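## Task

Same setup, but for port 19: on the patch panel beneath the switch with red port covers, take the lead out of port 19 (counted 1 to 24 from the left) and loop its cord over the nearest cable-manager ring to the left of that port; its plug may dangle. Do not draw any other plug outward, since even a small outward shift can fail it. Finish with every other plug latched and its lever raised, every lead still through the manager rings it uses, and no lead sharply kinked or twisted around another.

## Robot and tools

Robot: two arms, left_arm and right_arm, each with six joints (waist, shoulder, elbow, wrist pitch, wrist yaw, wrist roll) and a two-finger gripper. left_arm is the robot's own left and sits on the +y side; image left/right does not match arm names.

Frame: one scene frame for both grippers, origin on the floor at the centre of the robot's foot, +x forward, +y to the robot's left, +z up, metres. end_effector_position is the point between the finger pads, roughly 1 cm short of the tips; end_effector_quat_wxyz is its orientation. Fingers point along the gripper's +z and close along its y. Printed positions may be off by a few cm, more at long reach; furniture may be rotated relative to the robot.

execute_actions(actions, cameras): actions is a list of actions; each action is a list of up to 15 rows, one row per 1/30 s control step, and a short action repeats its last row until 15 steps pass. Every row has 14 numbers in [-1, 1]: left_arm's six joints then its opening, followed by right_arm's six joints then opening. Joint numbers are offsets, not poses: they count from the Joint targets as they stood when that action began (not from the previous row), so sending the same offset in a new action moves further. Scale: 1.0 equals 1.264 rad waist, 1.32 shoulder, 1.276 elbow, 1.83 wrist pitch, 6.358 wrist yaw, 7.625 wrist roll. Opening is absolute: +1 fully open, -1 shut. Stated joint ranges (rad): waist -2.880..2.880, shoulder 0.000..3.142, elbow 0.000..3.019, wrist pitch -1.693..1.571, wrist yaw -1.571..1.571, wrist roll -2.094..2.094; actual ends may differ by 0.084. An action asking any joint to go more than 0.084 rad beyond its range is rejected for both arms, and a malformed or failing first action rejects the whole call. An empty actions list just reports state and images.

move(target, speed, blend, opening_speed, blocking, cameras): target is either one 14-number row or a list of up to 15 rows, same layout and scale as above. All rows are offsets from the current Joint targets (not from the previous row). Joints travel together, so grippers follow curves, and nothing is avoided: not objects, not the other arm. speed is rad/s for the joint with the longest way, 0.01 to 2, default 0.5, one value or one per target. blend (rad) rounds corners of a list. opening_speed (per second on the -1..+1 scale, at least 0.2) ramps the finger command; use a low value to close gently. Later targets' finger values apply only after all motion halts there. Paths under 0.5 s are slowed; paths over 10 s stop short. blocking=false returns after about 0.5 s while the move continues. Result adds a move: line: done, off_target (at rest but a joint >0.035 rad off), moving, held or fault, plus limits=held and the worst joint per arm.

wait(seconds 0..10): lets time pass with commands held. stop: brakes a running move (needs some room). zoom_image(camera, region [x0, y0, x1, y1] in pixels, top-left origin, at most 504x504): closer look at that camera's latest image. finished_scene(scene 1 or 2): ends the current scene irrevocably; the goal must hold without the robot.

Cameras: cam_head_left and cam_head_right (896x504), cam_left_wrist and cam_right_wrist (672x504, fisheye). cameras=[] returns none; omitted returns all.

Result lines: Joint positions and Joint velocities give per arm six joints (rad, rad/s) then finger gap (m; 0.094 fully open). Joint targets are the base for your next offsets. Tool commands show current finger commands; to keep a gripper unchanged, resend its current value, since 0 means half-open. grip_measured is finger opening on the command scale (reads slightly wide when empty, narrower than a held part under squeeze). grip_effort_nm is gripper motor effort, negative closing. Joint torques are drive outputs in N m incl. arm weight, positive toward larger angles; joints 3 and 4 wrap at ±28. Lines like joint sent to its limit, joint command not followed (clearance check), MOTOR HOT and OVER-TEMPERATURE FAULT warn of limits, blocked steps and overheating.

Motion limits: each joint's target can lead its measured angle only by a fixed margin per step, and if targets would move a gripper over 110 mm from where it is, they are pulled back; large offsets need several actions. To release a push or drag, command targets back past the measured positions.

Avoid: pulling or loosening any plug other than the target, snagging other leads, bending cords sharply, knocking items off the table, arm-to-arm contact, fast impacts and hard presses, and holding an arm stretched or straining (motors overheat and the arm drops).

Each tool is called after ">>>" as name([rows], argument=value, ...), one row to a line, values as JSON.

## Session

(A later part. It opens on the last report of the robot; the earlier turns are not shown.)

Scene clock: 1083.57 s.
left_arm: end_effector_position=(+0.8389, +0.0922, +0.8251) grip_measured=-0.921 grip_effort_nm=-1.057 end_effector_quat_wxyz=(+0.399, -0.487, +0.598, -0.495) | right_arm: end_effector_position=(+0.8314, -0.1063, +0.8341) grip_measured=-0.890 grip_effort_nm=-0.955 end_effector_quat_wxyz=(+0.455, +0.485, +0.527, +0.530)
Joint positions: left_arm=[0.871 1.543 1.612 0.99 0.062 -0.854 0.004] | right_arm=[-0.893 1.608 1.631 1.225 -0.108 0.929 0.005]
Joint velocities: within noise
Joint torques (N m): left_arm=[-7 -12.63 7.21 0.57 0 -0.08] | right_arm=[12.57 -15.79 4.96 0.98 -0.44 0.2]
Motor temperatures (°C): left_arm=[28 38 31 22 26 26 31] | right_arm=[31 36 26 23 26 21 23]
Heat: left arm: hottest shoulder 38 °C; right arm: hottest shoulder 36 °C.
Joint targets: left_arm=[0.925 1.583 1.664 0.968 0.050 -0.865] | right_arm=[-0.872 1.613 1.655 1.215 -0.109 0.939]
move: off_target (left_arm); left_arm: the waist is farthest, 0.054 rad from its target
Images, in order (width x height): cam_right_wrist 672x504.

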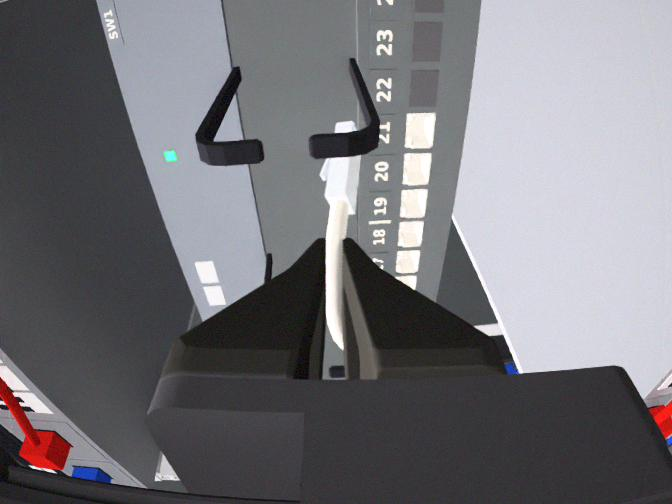

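>>> move(target=[0,0,0,0,0,0,-0.97,-0.0554,-0.0288,-0.1003,0.053,0,0,-0.97], speed=0.12, cameras=["cam_right_wrist", "cam_left_wrist", "cam_head_left"])

>>> zoom_image(camera="cam_left_wrist", region=[260, 60, 460, 320])

>>> zoom_image(camera="cam_head_left", region=[400, 200, 640, 310])

Scene clock: 1103.17 s.
left_arm: end_effector_position=(+0.8403, +0.0906, +0.8248) grip_measured=-0.921 grip_effort_nm=-1.057 end_effector_quat_wxyz=(+0.397, -0.486, +0.599, -0.497) | right_arm: end_effector_position=(+0.8072, -0.1103, +0.8314) grip_measured=-0.893 grip_effort_nm=-0.999 end_effector_quat_wxyz=(+0.456, +0.481, +0.530, +0.528)
Joint positions: left_arm=[0.871 1.546 1.619 0.983 0.068 -0.854 0.004] | right_arm=[-0.905 1.592 1.551 1.286 -0.115 0.929 0.005]
Joint velocities: within noise
Joint torques (N m): left_arm=[-6.89 -12.98 6.63 0.87 -0.22 -0.08] | right_arm=[7.59 -17.2 0.62 2.48 -0.2 0.2]
Motor temperatures (°C): left_arm=[28 38 31 22 26 26 31] | right_arm=[31 37 26 23 26 21 25]
Heat: left arm: hottest shoulder 38 °C; right arm: hottest shoulder 37 °C.
Joint targets: left_arm=[0.925 1.583 1.664 0.968 0.050 -0.865] | right_arm=[-0.942 1.575 1.527 1.312 -0.109 0.939]
move: off_target (left_arm, right_arm); left_arm: the waist is farthest, 0.054 rad from its target; right_arm: the waist is farthest, 0.037 rad from its target
Images, in order (width x height): cam_head_left 896x504, cam_left_wrist 672x504, cam_right_wrist 672x504.

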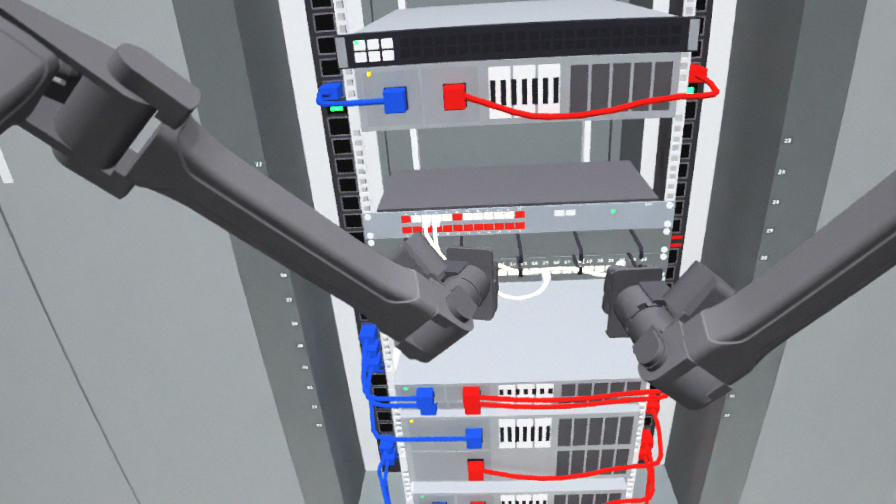

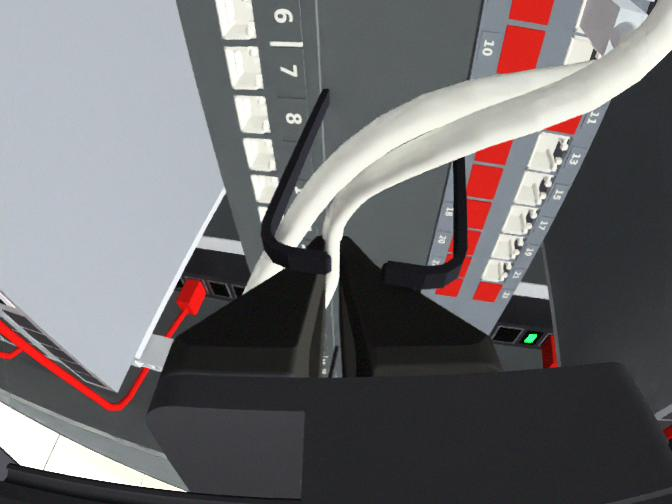

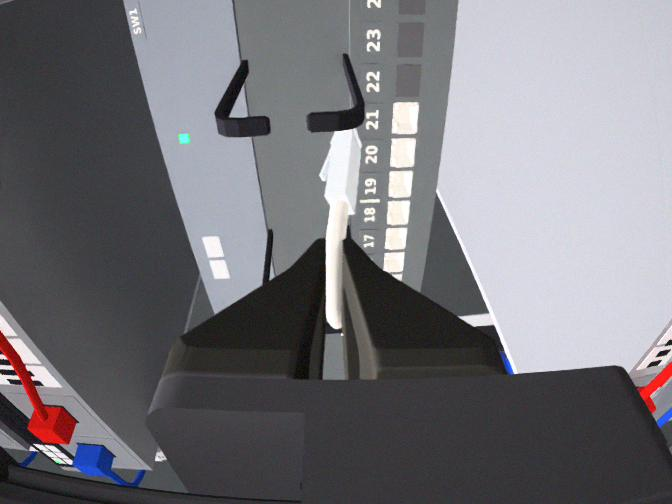

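Scaled by 1.938 from the camera's 672x504 image, which has a finer 960x720 frame.

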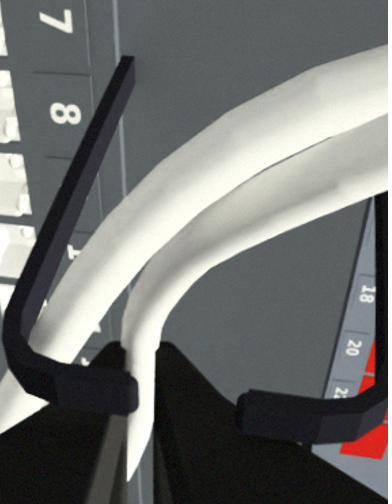

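Scaled by 2.100 from the camera's 896x504 image, which has a finer 1280x720 frame.

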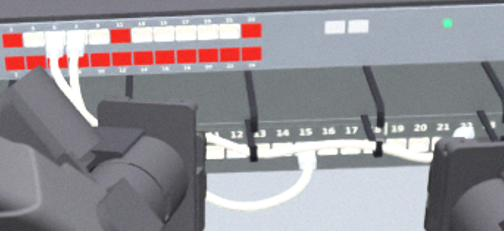

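>>> move([
  [0,0,0,0,0,0,-0.4,0,0,0,0,0,0,-0.97],
  [-0.045,-0.035,-0.045,0.0,0,0,-0.1,0,0,0,0,0,0,-0.97],
], speed=0.1, opening_speed=0.3, cameras=["cam_left_wrist"])

>>> zoom_image(camera="cam_left_wrist", region=[260, 60, 480, 320])

Scene clock: 1115.53 s.
left_arm: end_effector_position=(+0.8406, +0.0864, +0.8304) grip_measured=-0.103 grip_effort_nm=0.090 end_effector_quat_wxyz=(+0.393, -0.487, +0.597, -0.501) | right_arm: end_effector_position=(+0.8062, -0.1128, +0.8306) grip_measured=-0.893 grip_effort_nm=-0.999 end_effector_quat_wxyz=(+0.458, +0.481, +0.531, +0.526)
Joint positions: left_arm=[0.859 1.541 1.615 0.977 0.067 -0.854 0.042] | right_arm=[-0.909 1.59 1.547 1.292 -0.115 0.929 0.005]
Joint velocities: within noise
Joint torques (N m): left_arm=[-10.75 -15.56 2.76 1.06 -0.16 -0.08] | right_arm=[7.88 -17.08 0.94 2.3 -0.17 0.2]
Motor temperatures (°C): left_arm=[28 37 30 22 26 26 31] | right_arm=[31 38 25 23 25 21 25]
Heat: left arm: hottest shoulder 37 °C; right arm: hottest shoulder 38 °C.
Joint targets: left_arm=[0.868 1.537 1.606 0.968 0.050 -0.865] | right_arm=[-0.942 1.575 1.527 1.312 -0.109 0.939]
move: done
Images, in order (width x height): cam_left_wrist 672x504.

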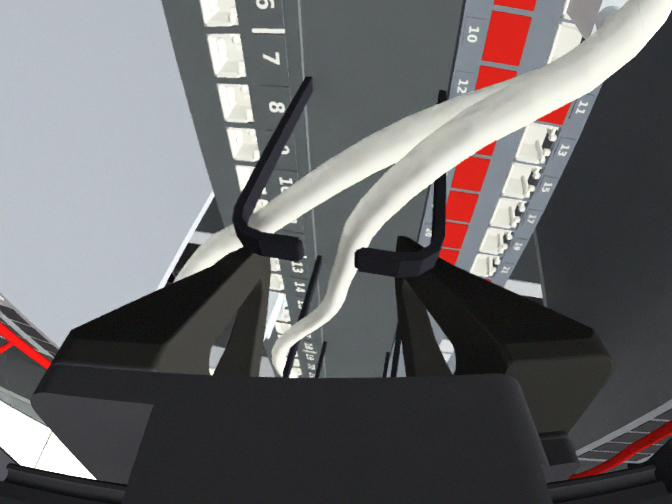

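Scaled by 1.938 from the camera's 672x504 image, which has a finer 960x720 frame.

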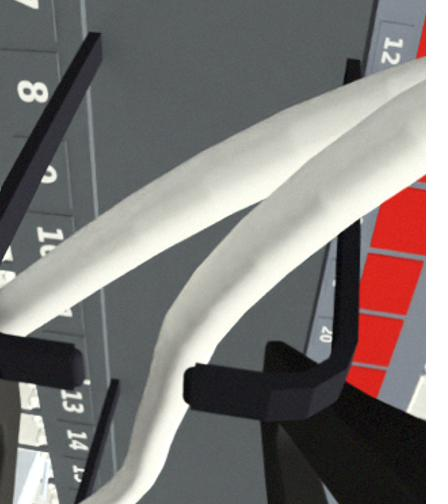

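>>> move([
  [0,0,0,0,0,0,0.1,0,0,0,0,0,0,-0.97],
  [-0.0142,-0.081,-0.2163,0.1077,0,0,0.1,0,0,0,0,0,0,-0.97],
], speed=0.2, opening_speed=0.5, cameras=["cam_left_wrist"])

>>> zoom_image(camera="cam_left_wrist", region=[260, 20, 440, 260])

Scene clock: 1129.47 s.
left_arm: end_effector_position=(+0.7682, +0.0993, +0.8467) grip_measured=+0.098 grip_effort_nm=0.051 end_effector_quat_wxyz=(+0.391, -0.492, +0.599, -0.497) | right_arm: end_effector_position=(+0.8063, -0.1130, +0.8309) grip_measured=-0.893 grip_effort_nm=-0.994 end_effector_quat_wxyz=(+0.459, +0.481, +0.531, +0.526)
Joint positions: left_arm=[0.857 1.444 1.338 1.152 0.054 -0.854 0.052] | right_arm=[-0.909 1.59 1.547 1.292 -0.115 0.929 0.005]
Joint velocities: within noise
Joint torques (N m): left_arm=[-11.16 -14.62 1.59 1.98 0.3 -0.07] | right_arm=[8.06 -17.2 0.9 2.25 -0.18 0.19]
Motor temperatures (°C): left_arm=[28 38 29 22 26 26 30] | right_arm=[31 39 25 23 25 21 25]
Heat: left arm: hottest shoulder 38 °C; right arm: hottest shoulder 39 °C.
Joint targets: left_arm=[0.850 1.430 1.330 1.165 0.050 -0.864] | right_arm=[-0.942 1.575 1.527 1.312 -0.109 0.939]
move: done
Images, in order (width x height): cam_left_wrist 672x504.

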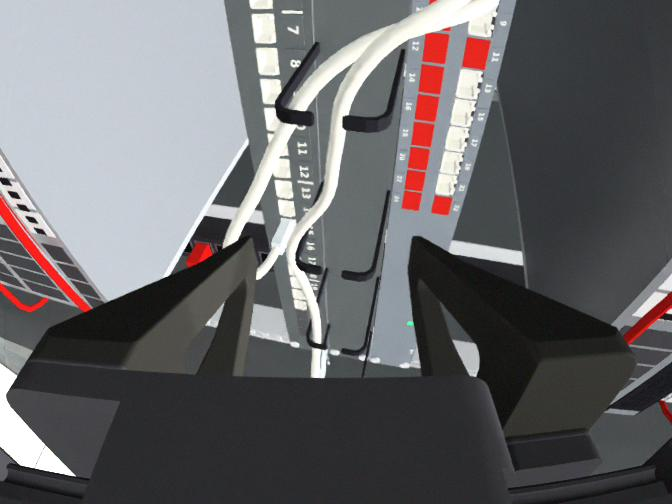

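Scaled by 2.100 from the camera's 672x504 image, which has a finer 960x720 frame.

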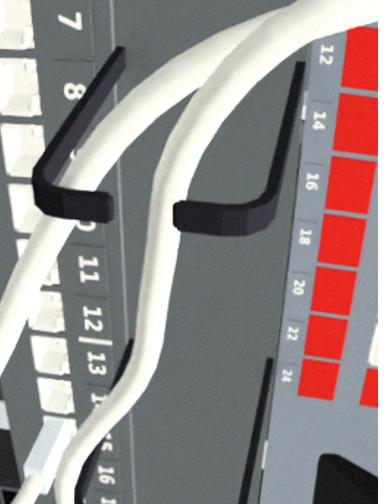

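>>> move(target=[0,0,0,0,0,0,0.1,0,0,0,0,0,0,-0.4], opening_speed=0.25, cameras=["cam_left_wrist", "cam_right_wrist"])

>>> zoom_image(camera="cam_left_wrist", region=[260, 20, 440, 260])

Scene clock: 1144.63 s.
left_arm: end_effector_position=(+0.7681, +0.0995, +0.8470) grip_measured=+0.098 grip_effort_nm=0.056 end_effector_quat_wxyz=(+0.392, -0.492, +0.598, -0.497) | right_arm: end_effector_position=(+0.8007, -0.1181, +0.8226) grip_measured=-0.402 grip_effort_nm=0.115 end_effector_quat_wxyz=(+0.459, +0.480, +0.538, +0.520)
Joint positions: left_arm=[0.857 1.444 1.337 1.154 0.054 -0.854 0.052] | right_arm=[-0.925 1.589 1.533 1.295 -0.112 0.929 0.028]
Joint velocities: within noise
Joint torques (N m): left_arm=[-11.05 -14.8 1.65 1.88 0.29 -0.06] | right_arm=[8.94 -17.08 2.02 2.18 -0.29 0.21]
Motor temperatures (°C): left_arm=[28 37 28 22 26 26 30] | right_arm=[30 39 25 23 25 21 25]
Heat: left arm: hottest shoulder 37 °C; right arm: hottest shoulder 39 °C.
Joint targets: left_arm=[0.850 1.430 1.330 1.165 0.050 -0.864] | right_arm=[-0.942 1.575 1.527 1.312 -0.109 0.939]
move: done
Images, in order (width x height): cam_left_wrist 672x504, cam_right_wrist 672x504.

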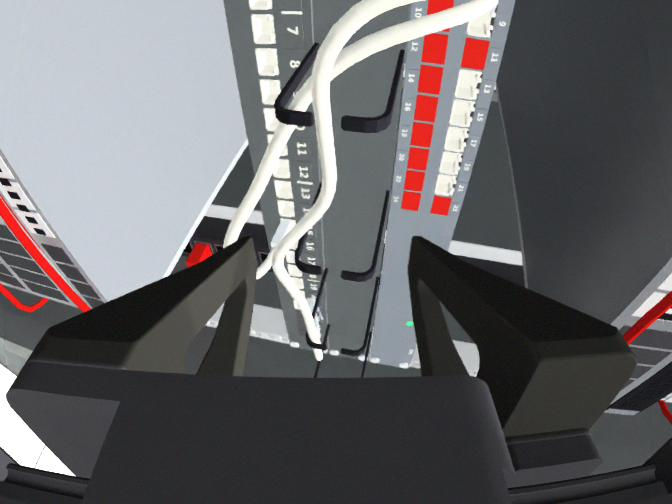

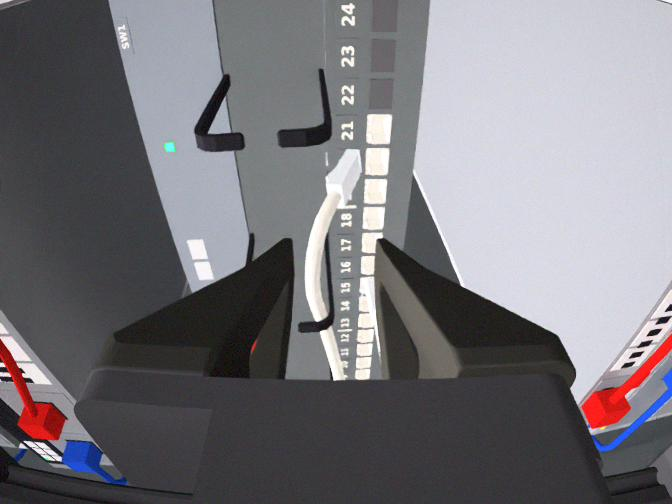

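Scaled by 2.100 from the camera's 672x504 image, which has a finer 960x720 frame.

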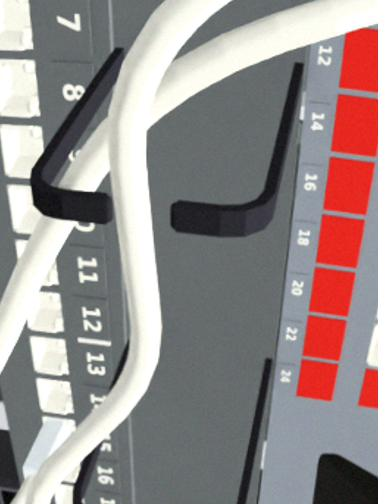

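>>> move([
  [0,0,0,0,0,0,-0.35,0,0,0,0,0,0,0.0],
  [-0.0016,0.0591,0.1254,-0.0585,0,0,-0.35,0,-0.012,-0.145,0.09,0,0,0.0],
  [-0.0016,0.0591,0.1254,-0.0585,0,0,-0.97,0,-0.012,-0.145,0.09,0,0,0.0],
], speed=0.2, opening_speed=0.5, cameras=["cam_left_wrist"])

Scene clock: 1177.67 s.
left_arm: end_effector_position=(+0.8088, +0.0991, +0.8450) grip_measured=-0.968 grip_effort_nm=-0.115 end_effector_quat_wxyz=(+0.397, -0.492, +0.594, -0.497) | right_arm: end_effector_position=(+0.7330, -0.1122, +0.8192) grip_measured=-0.001 grip_effort_nm=0.115 end_effector_quat_wxyz=(+0.454, +0.481, +0.542, +0.519)
Joint positions: left_arm=[0.857 1.474 1.469 1.066 0.054 -0.854 0.002] | right_arm=[-0.925 1.583 1.35 1.46 -0.112 0.929 0.047]
Joint velocities: within noise
Joint torques (N m): left_arm=[-11.69 -12.34 4.48 1.13 0.3 -0.05] | right_arm=[8.82 -16.15 0.59 2.18 -0.29 0.21]
Motor temperatures (°C): left_arm=[28 37 27 22 26 26 29] | right_arm=[30 39 25 23 25 21 24]
Heat: left arm: hottest shoulder 37 °C; right arm: hottest shoulder 39 °C.
Joint targets: left_arm=[0.848 1.508 1.490 1.058 0.050 -0.864] | right_arm=[-0.942 1.559 1.342 1.477 -0.109 0.939]
move: done
Images, in order (width x height): cam_left_wrist 672x504.

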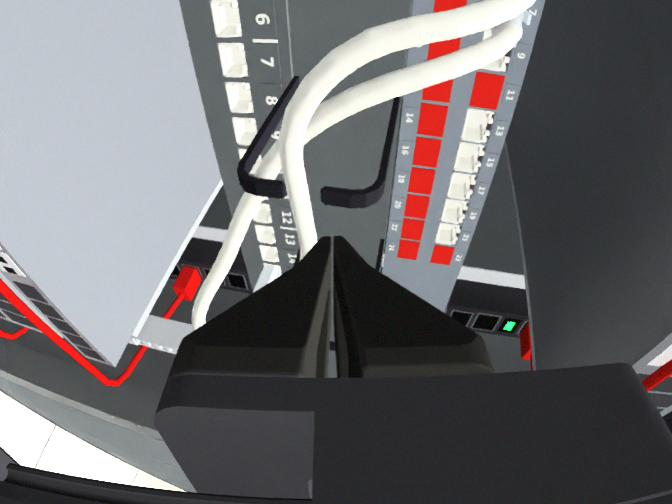

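>>> move([
  [0,-0.02,-0.054,0.033,0,0,-0.97,0,0,0,0,0,0,0.0],
  [0.03,-0.01,-0.045,0.033,0,0,-0.3,0,0,0,0,0,0,0.0],
  [0.0356,0.0152,0.0502,-0.0235,0,0,-0.3,0,0,0,0,0,0,0.0],
], speed=0.2, opening_speed=0.8, cameras=["cam_left_wrist"])

Scene clock: 1200.97 s.
left_arm: end_effector_position=(+0.8273, +0.1025, +0.8420) grip_measured=-0.302 grip_effort_nm=0.051 end_effector_quat_wxyz=(+0.401, -0.491, +0.594, -0.495) | right_arm: end_effector_position=(+0.7330, -0.1122, +0.8192) grip_measured=-0.001 grip_effort_nm=0.110 end_effector_quat_wxyz=(+0.454, +0.481, +0.542, +0.519)
Joint positions: left_arm=[0.864 1.49 1.531 1.027 0.054 -0.854 0.033] | right_arm=[-0.925 1.583 1.35 1.46 -0.112 0.929 0.047]
Joint velocities: within noise
Joint torques (N m): left_arm=[-8.47 -12.57 4.82 1.01 0.3 -0.06] | right_arm=[9.05 -16.21 0.55 2.17 -0.31 0.18]
Motor temperatures (°C): left_arm=[28 39 27 22 26 26 29] | right_arm=[30 37 25 23 25 21 24]
Heat: left arm: hottest shoulder 39 °C; right arm: hottest shoulder 37 °C.
Joint targets: left_arm=[0.893 1.528 1.554 1.015 0.050 -0.864] | right_arm=[-0.942 1.559 1.342 1.477 -0.109 0.939]
move: off_target (left_arm); left_arm: the shoulder is farthest, 0.038 rad from its target
Images, in order (width x height): cam_left_wrist 672x504.

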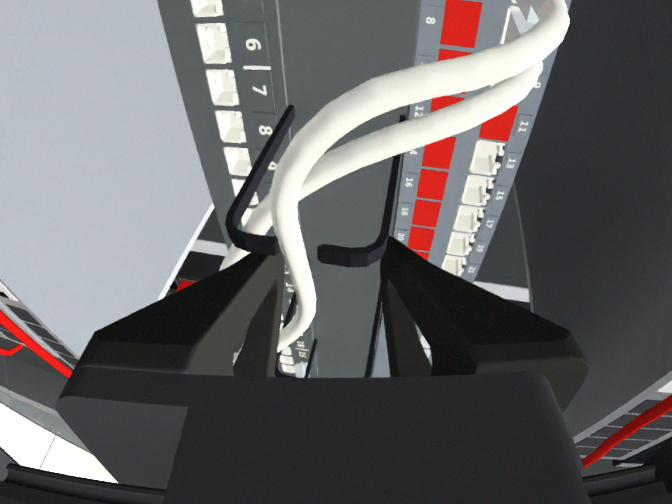

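>>> move([
  [0,0,0,0,0,0,-0.97,0,0,0,0,0,0,0.0],
  [0,0.0106,0.065,-0.029,0,0,-0.97,0,0,0,0,0,0,0.0],
  [0.0293,0.0576,0.1176,-0.0317,0,0,-0.97,0,0,0,0,0,0,0.0],
], speed=0.12, opening_speed=0.4, cameras=["cam_left_wrist"])

>>> zoom_image(camera="cam_left_wrist", region=[240, 120, 460, 320])

Scene clock: 1219.77 s.
left_arm: end_effector_position=(+0.8442, +0.0884, +0.8230) grip_measured=-0.901 grip_effort_nm=-1.057 end_effector_quat_wxyz=(+0.399, -0.485, +0.600, -0.496) | right_arm: end_effector_position=(+0.7330, -0.1122, +0.8192) grip_measured=-0.001 grip_effort_nm=0.105 end_effector_quat_wxyz=(+0.454, +0.481, +0.542, +0.519)
Joint positions: left_arm=[0.868 1.557 1.64 0.975 0.064 -0.848 0.005] | right_arm=[-0.925 1.583 1.35 1.46 -0.112 0.929 0.047]
Joint velocities: within noise
Joint torques (N m): left_arm=[-6.42 -12.34 8.27 0.75 -0.08 -0.12] | right_arm=[8.82 -16.38 0.55 2.13 -0.31 0.18]
Motor temperatures (°C): left_arm=[28 37 27 22 26 26 29] | right_arm=[30 37 25 23 25 21 24]
Heat: left arm: hottest shoulder 37 °C; right arm: hottest shoulder 37 °C.
Joint targets: left_arm=[0.930 1.604 1.705 0.957 0.050 -0.865] | right_arm=[-0.942 1.559 1.342 1.477 -0.109 0.939]
move: off_target (left_arm); left_arm: the elbow is farthest, 0.065 rad from its target
Images, in order (width x height): cam_left_wrist 672x504.

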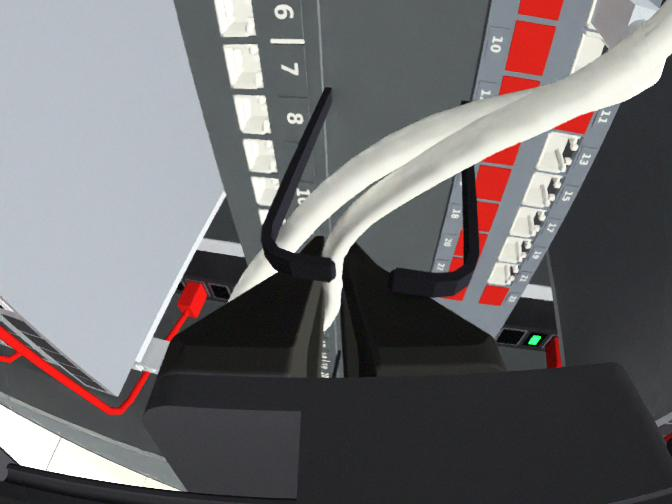

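Scaled by 2.291 from the camera's 672x504 image, which has a finer 960x720 frame.

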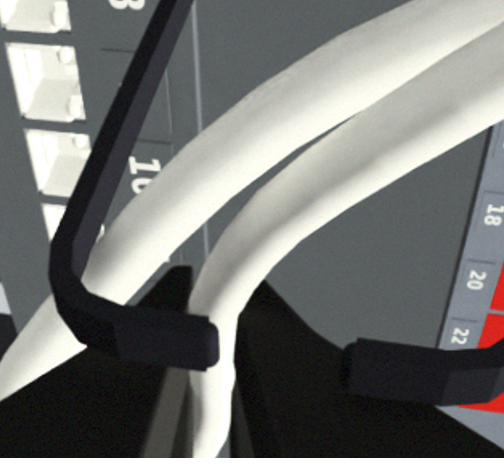

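>>> move([
  [0,0,0,0,0,0,-0.3,0,0,0,0,0,0,0.0],
  [-0.045,-0.05,-0.05,0.0,0,0,0.0,0,0,0,0,0,0,0.0],
], speed=0.1, opening_speed=0.3, cameras=["cam_left_wrist"])

>>> zoom_image(camera="cam_left_wrist", region=[200, 60, 420, 320])

Scene clock: 1233.20 s.
left_arm: end_effector_position=(+0.8464, +0.0850, +0.8269) grip_measured=-0.003 grip_effort_nm=0.085 end_effector_quat_wxyz=(+0.393, -0.488, +0.597, -0.501) | right_arm: end_effector_position=(+0.7330, -0.1122, +0.8192) grip_measured=-0.001 grip_effort_nm=0.105 end_effector_quat_wxyz=(+0.454, +0.481, +0.542, +0.519)
Joint positions: left_arm=[0.86 1.554 1.644 0.962 0.067 -0.857 0.047] | right_arm=[-0.925 1.583 1.35 1.46 -0.112 0.929 0.047]
Joint velocities: within noise
Joint torques (N m): left_arm=[-10.75 -16.73 3.29 1.21 -0.17 -0.04] | right_arm=[8.7 -16.56 0.55 2.15 -0.29 0.19]
Motor temperatures (°C): left_arm=[28 38 29 22 26 26 30] | right_arm=[30 37 24 23 25 21 24]
Heat: left arm: hottest shoulder 38 °C; right arm: hottest shoulder 37 °C.
Joint targets: left_arm=[0.873 1.538 1.641 0.957 0.050 -0.864] | right_arm=[-0.942 1.559 1.342 1.477 -0.109 0.939]
move: done
Images, in order (width x height): cam_left_wrist 672x504.

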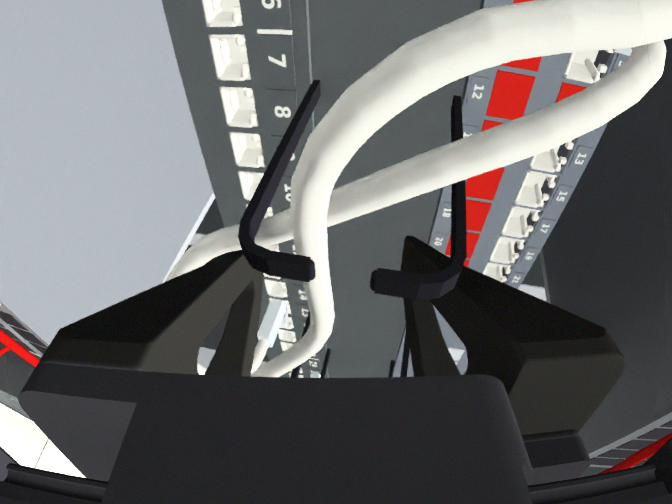

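Scaled by 1.938 from the camera's 672x504 image, which has a finer 960x720 frame.

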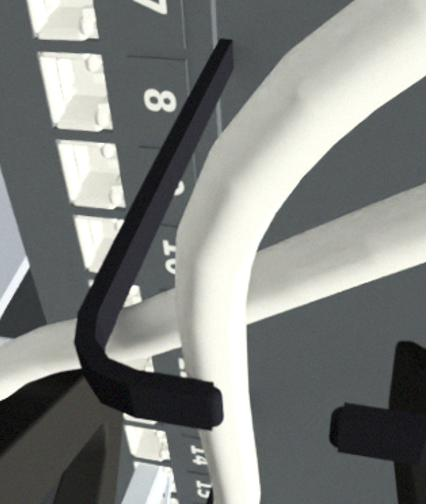

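>>> move([
  [0,0,0,0,0,0,0.1,0,0,0,0,0,0,0.0],
  [-0.018,-0.082,-0.2437,0.114,0,0,0.1,0,0,0,0,0,0,0.0],
  [-0.018,-0.05,-0.28,0.166,0,0.2062,0.1,0,0,0,0,0,0,0.0],
], speed=[0.2,0.2,0.6], opening_speed=0.5, cameras=["cam_left_wrist", "cam_head_left", "cam_head_right"])

>>> zoom_image(camera="cam_left_wrist", region=[200, 80, 330, 190])

>>> zoom_image(camera="cam_left_wrist", region=[400, 60, 640, 220])

Scene clock: 1253.53 s.
left_arm: end_effector_position=(+0.7535, +0.1060, +0.8539) grip_measured=+0.099 grip_effort_nm=0.051 end_effector_quat_wxyz=(+0.642, +0.057, +0.761, -0.069) | right_arm: end_effector_position=(+0.7330, -0.1122, +0.8192) grip_measured=-0.001 grip_effort_nm=0.105 end_effector_quat_wxyz=(+0.454, +0.481, +0.542, +0.519)
Joint positions: left_arm=[0.858 1.444 1.291 1.249 0.054 0.695 0.052] | right_arm=[-0.925 1.583 1.35 1.46 -0.112 0.929 0.047]
Joint velocities: within noise
Joint torques (N m): left_arm=[-11.22 -11.69 1.31 1.98 0.33 0.06] | right_arm=[8.82 -16.32 0.49 2.18 -0.3 0.19]
Motor temperatures (°C): left_arm=[28 39 28 22 26 26 29] | right_arm=[30 37 24 23 25 21 24]
Heat: left arm: hottest shoulder 39 °C; right arm: hottest shoulder 37 °C.
Joint targets: left_arm=[0.850 1.472 1.284 1.261 0.050 0.708] | right_arm=[-0.942 1.559 1.342 1.477 -0.109 0.939]
move: done
Images, in order (width x height): cam_head_left 896x504, cam_head_right 896x504, cam_left_wrist 672x504.

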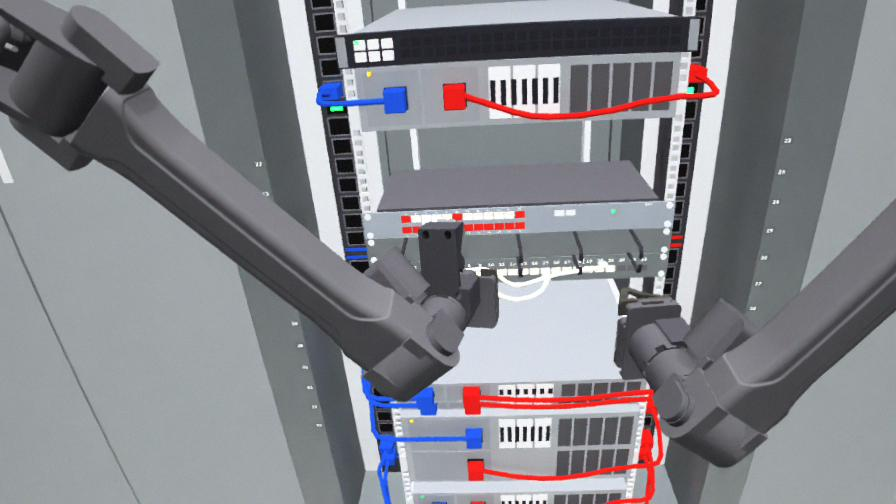

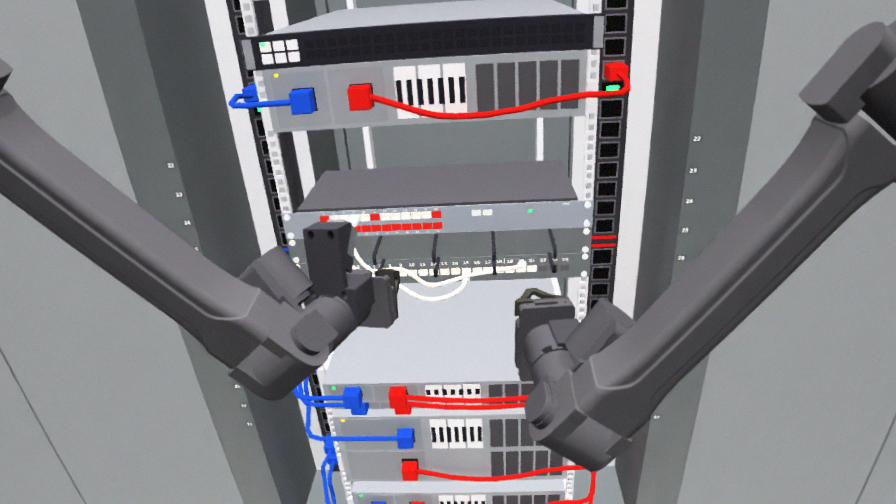

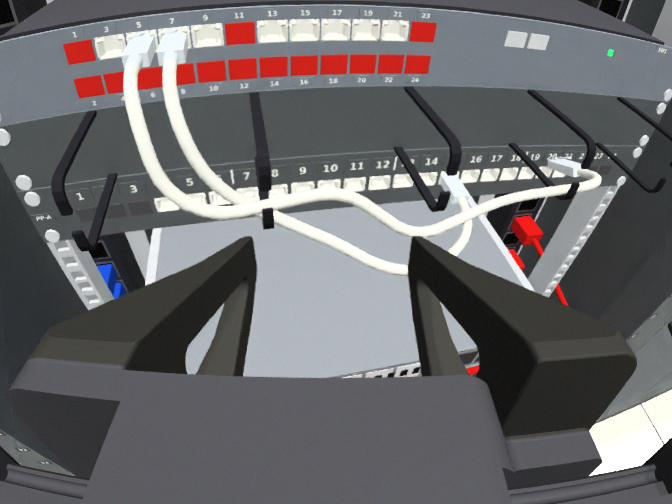

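Scaled by 3.877 from the camera's 672x504 image, which has a finer 960x720 frame.

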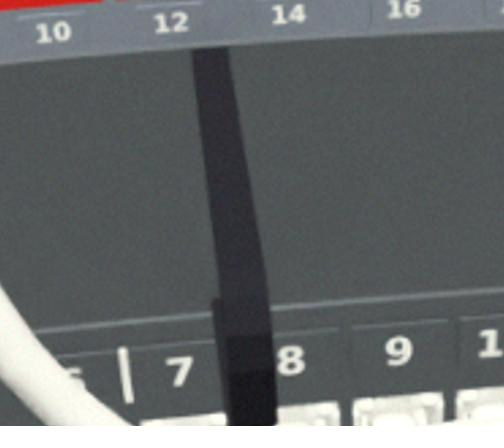

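Scaled by 2.100 from the camera's 672x504 image, which has a finer 960x720 frame.

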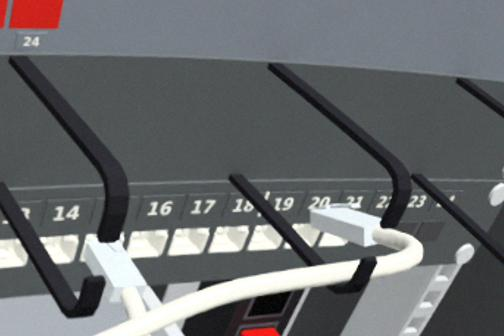

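>>> zoom_image(camera="cam_left_wrist", region=[220, 160, 320, 240])

Scaled by 5.040 from the camera's 672x504 image, which has a finer 960x720 frame.

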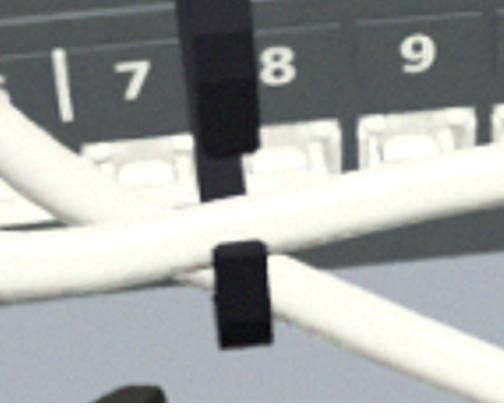

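>>> zoom_image(camera="cam_left_wrist", region=[420, 160, 500, 240])

>>> zoom_image(camera="cam_head_right", region=[440, 240, 560, 310])

Scaled by 6.300 from the camera's 672x504 image, which has a finer 960x720 frame.

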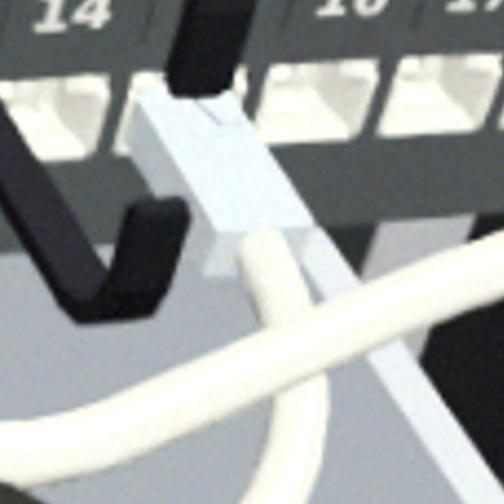

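Scaled by 4.200 from the camera's 896x504 image, which has a finer 1280x720 frame.

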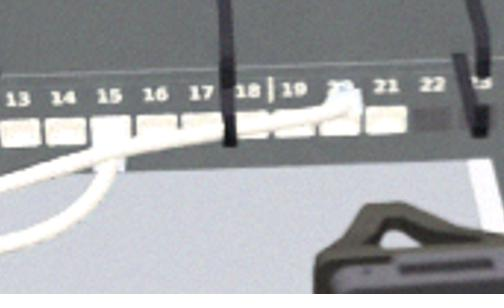

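>>> move(target=[0,0,-0.10,0.07,0,0,0.1,0,0,-0.10,0.04,0,0,0.0], speed=0.4, cameras=["cam_head_left"])

>>> zoom_image(camera="cam_head_left", region=[390, 200, 640, 310])

Scene clock: 1292.90 s.
left_arm: end_effector_position=(+0.7042, +0.1044, +0.8539) grip_measured=+0.099 grip_effort_nm=0.051 end_effector_quat_wxyz=(+0.642, +0.058, +0.761, -0.069) | right_arm: end_effector_position=(+0.6848, -0.1066, +0.8149) grip_measured=-0.001 grip_effort_nm=0.110 end_effector_quat_wxyz=(+0.435, +0.484, +0.557, +0.516)
Joint positions: left_arm=[0.858 1.444 1.162 1.376 0.054 0.696 0.052] | right_arm=[-0.925 1.577 1.222 1.532 -0.112 0.929 0.047]
Joint velocities: within noise
Joint torques (N m): left_arm=[-11.11 -10.46 0.53 1.98 0.33 0.05] | right_arm=[8.41 -14.62 -0.34 2.32 -0.29 0.2]
Motor temperatures (°C): left_arm=[28 36 26 22 26 26 29] | right_arm=[30 37 24 23 25 21 24]
Heat: left arm: hottest shoulder 36 °C; right arm: hottest shoulder 37 °C.
Joint targets: left_arm=[0.850 1.472 1.156 1.389 0.050 0.708] | right_arm=[-0.942 1.559 1.215 1.550 -0.109 0.939]
move: done
Images, in order (width x height): cam_head_left 896x504.

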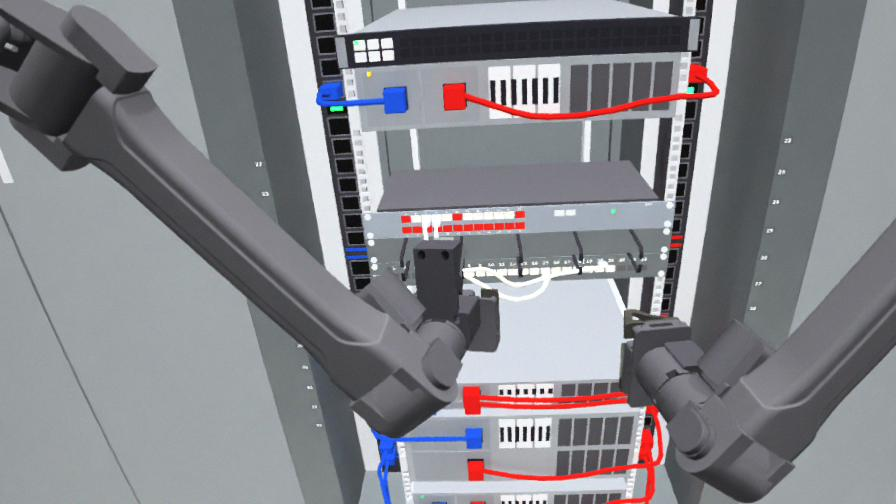

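Scaled by 2.016 from the camera's 896x504 image, which has a finer 1280x720 frame.

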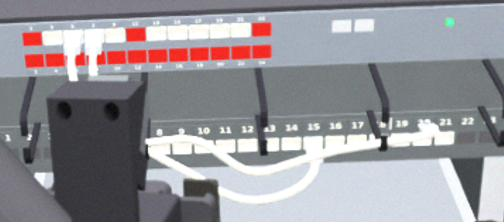

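>>> move(target=[0.12,0,0,0,0,0,0.1,0,0,0,0,0,0,0.0], speed=0.3, cameras=["cam_head_left"])

>>> zoom_image(camera="cam_head_left", region=[390, 230, 530, 310])

>>> zoom_image(camera="cam_head_left", region=[520, 230, 660, 310])

Scene clock: 1305.07 s.
left_arm: end_effector_position=(+0.7021, +0.1554, +0.8148) grip_measured=+0.099 grip_effort_nm=0.046 end_effector_quat_wxyz=(+0.630, +0.088, +0.771, -0.017) | right_arm: end_effector_position=(+0.6848, -0.1066, +0.8149) grip_measured=-0.001 grip_effort_nm=0.105 end_effector_quat_wxyz=(+0.435, +0.484, +0.557, +0.516)
Joint positions: left_arm=[0.981 1.444 1.162 1.378 0.053 0.696 0.052] | right_arm=[-0.925 1.577 1.222 1.532 -0.112 0.929 0.047]
Joint velocities: within noise
Joint torques (N m): left_arm=[-7.53 -11.69 0.47 2.04 0.29 0.04] | right_arm=[8.23 -14.62 -0.25 2.11 -0.3 0.18]
Motor temperatures (°C): left_arm=[28 36 26 22 26 26 29] | right_arm=[30 38 24 23 25 21 24]
Heat: left arm: hottest shoulder 36 °C; right arm: hottest shoulder 38 °C.
Joint targets: left_arm=[1.002 1.472 1.156 1.389 0.050 0.708] | right_arm=[-0.942 1.559 1.215 1.550 -0.109 0.939]
move: done
Images, in order (width x height): cam_head_left 896x504.

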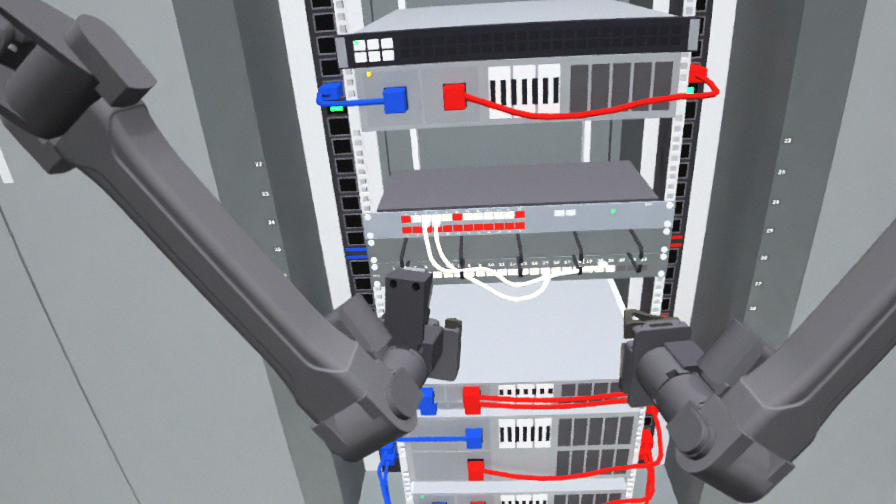

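Scaled by 3.600 from the camera's 896x504 image, which has a finer 1280x720 frame.

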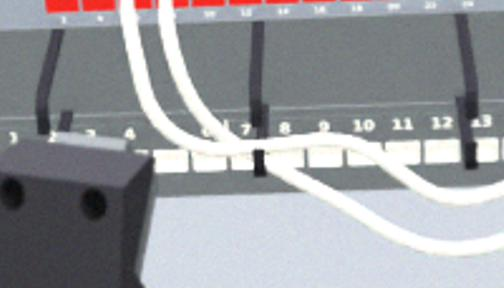

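Scaled by 3.600 from the camera's 896x504 image, which has a finer 1280x720 frame.

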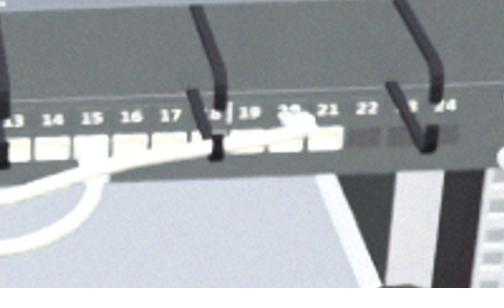

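>>> zoom_image(camera="cam_head_left", region=[445, 255, 480, 285])

>>> zoom_image(camera="cam_head_left", region=[560, 250, 600, 280])

Scaled by 14.400 from the camera's 896x504 image, which has a finer 1280x720 frame.

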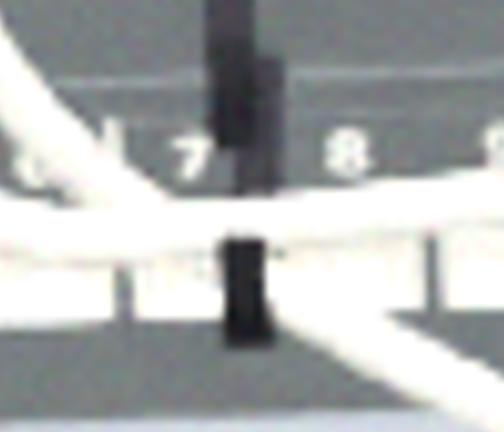

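Scaled by 12.600 from the camera's 896x504 image, which has a finer 1280x720 frame.

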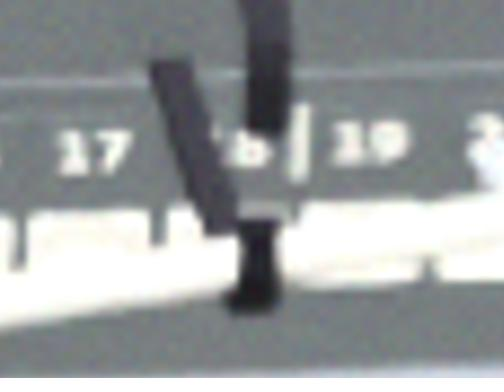

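>>> finished_scene(scene=2)

The scene is finished: the task was done.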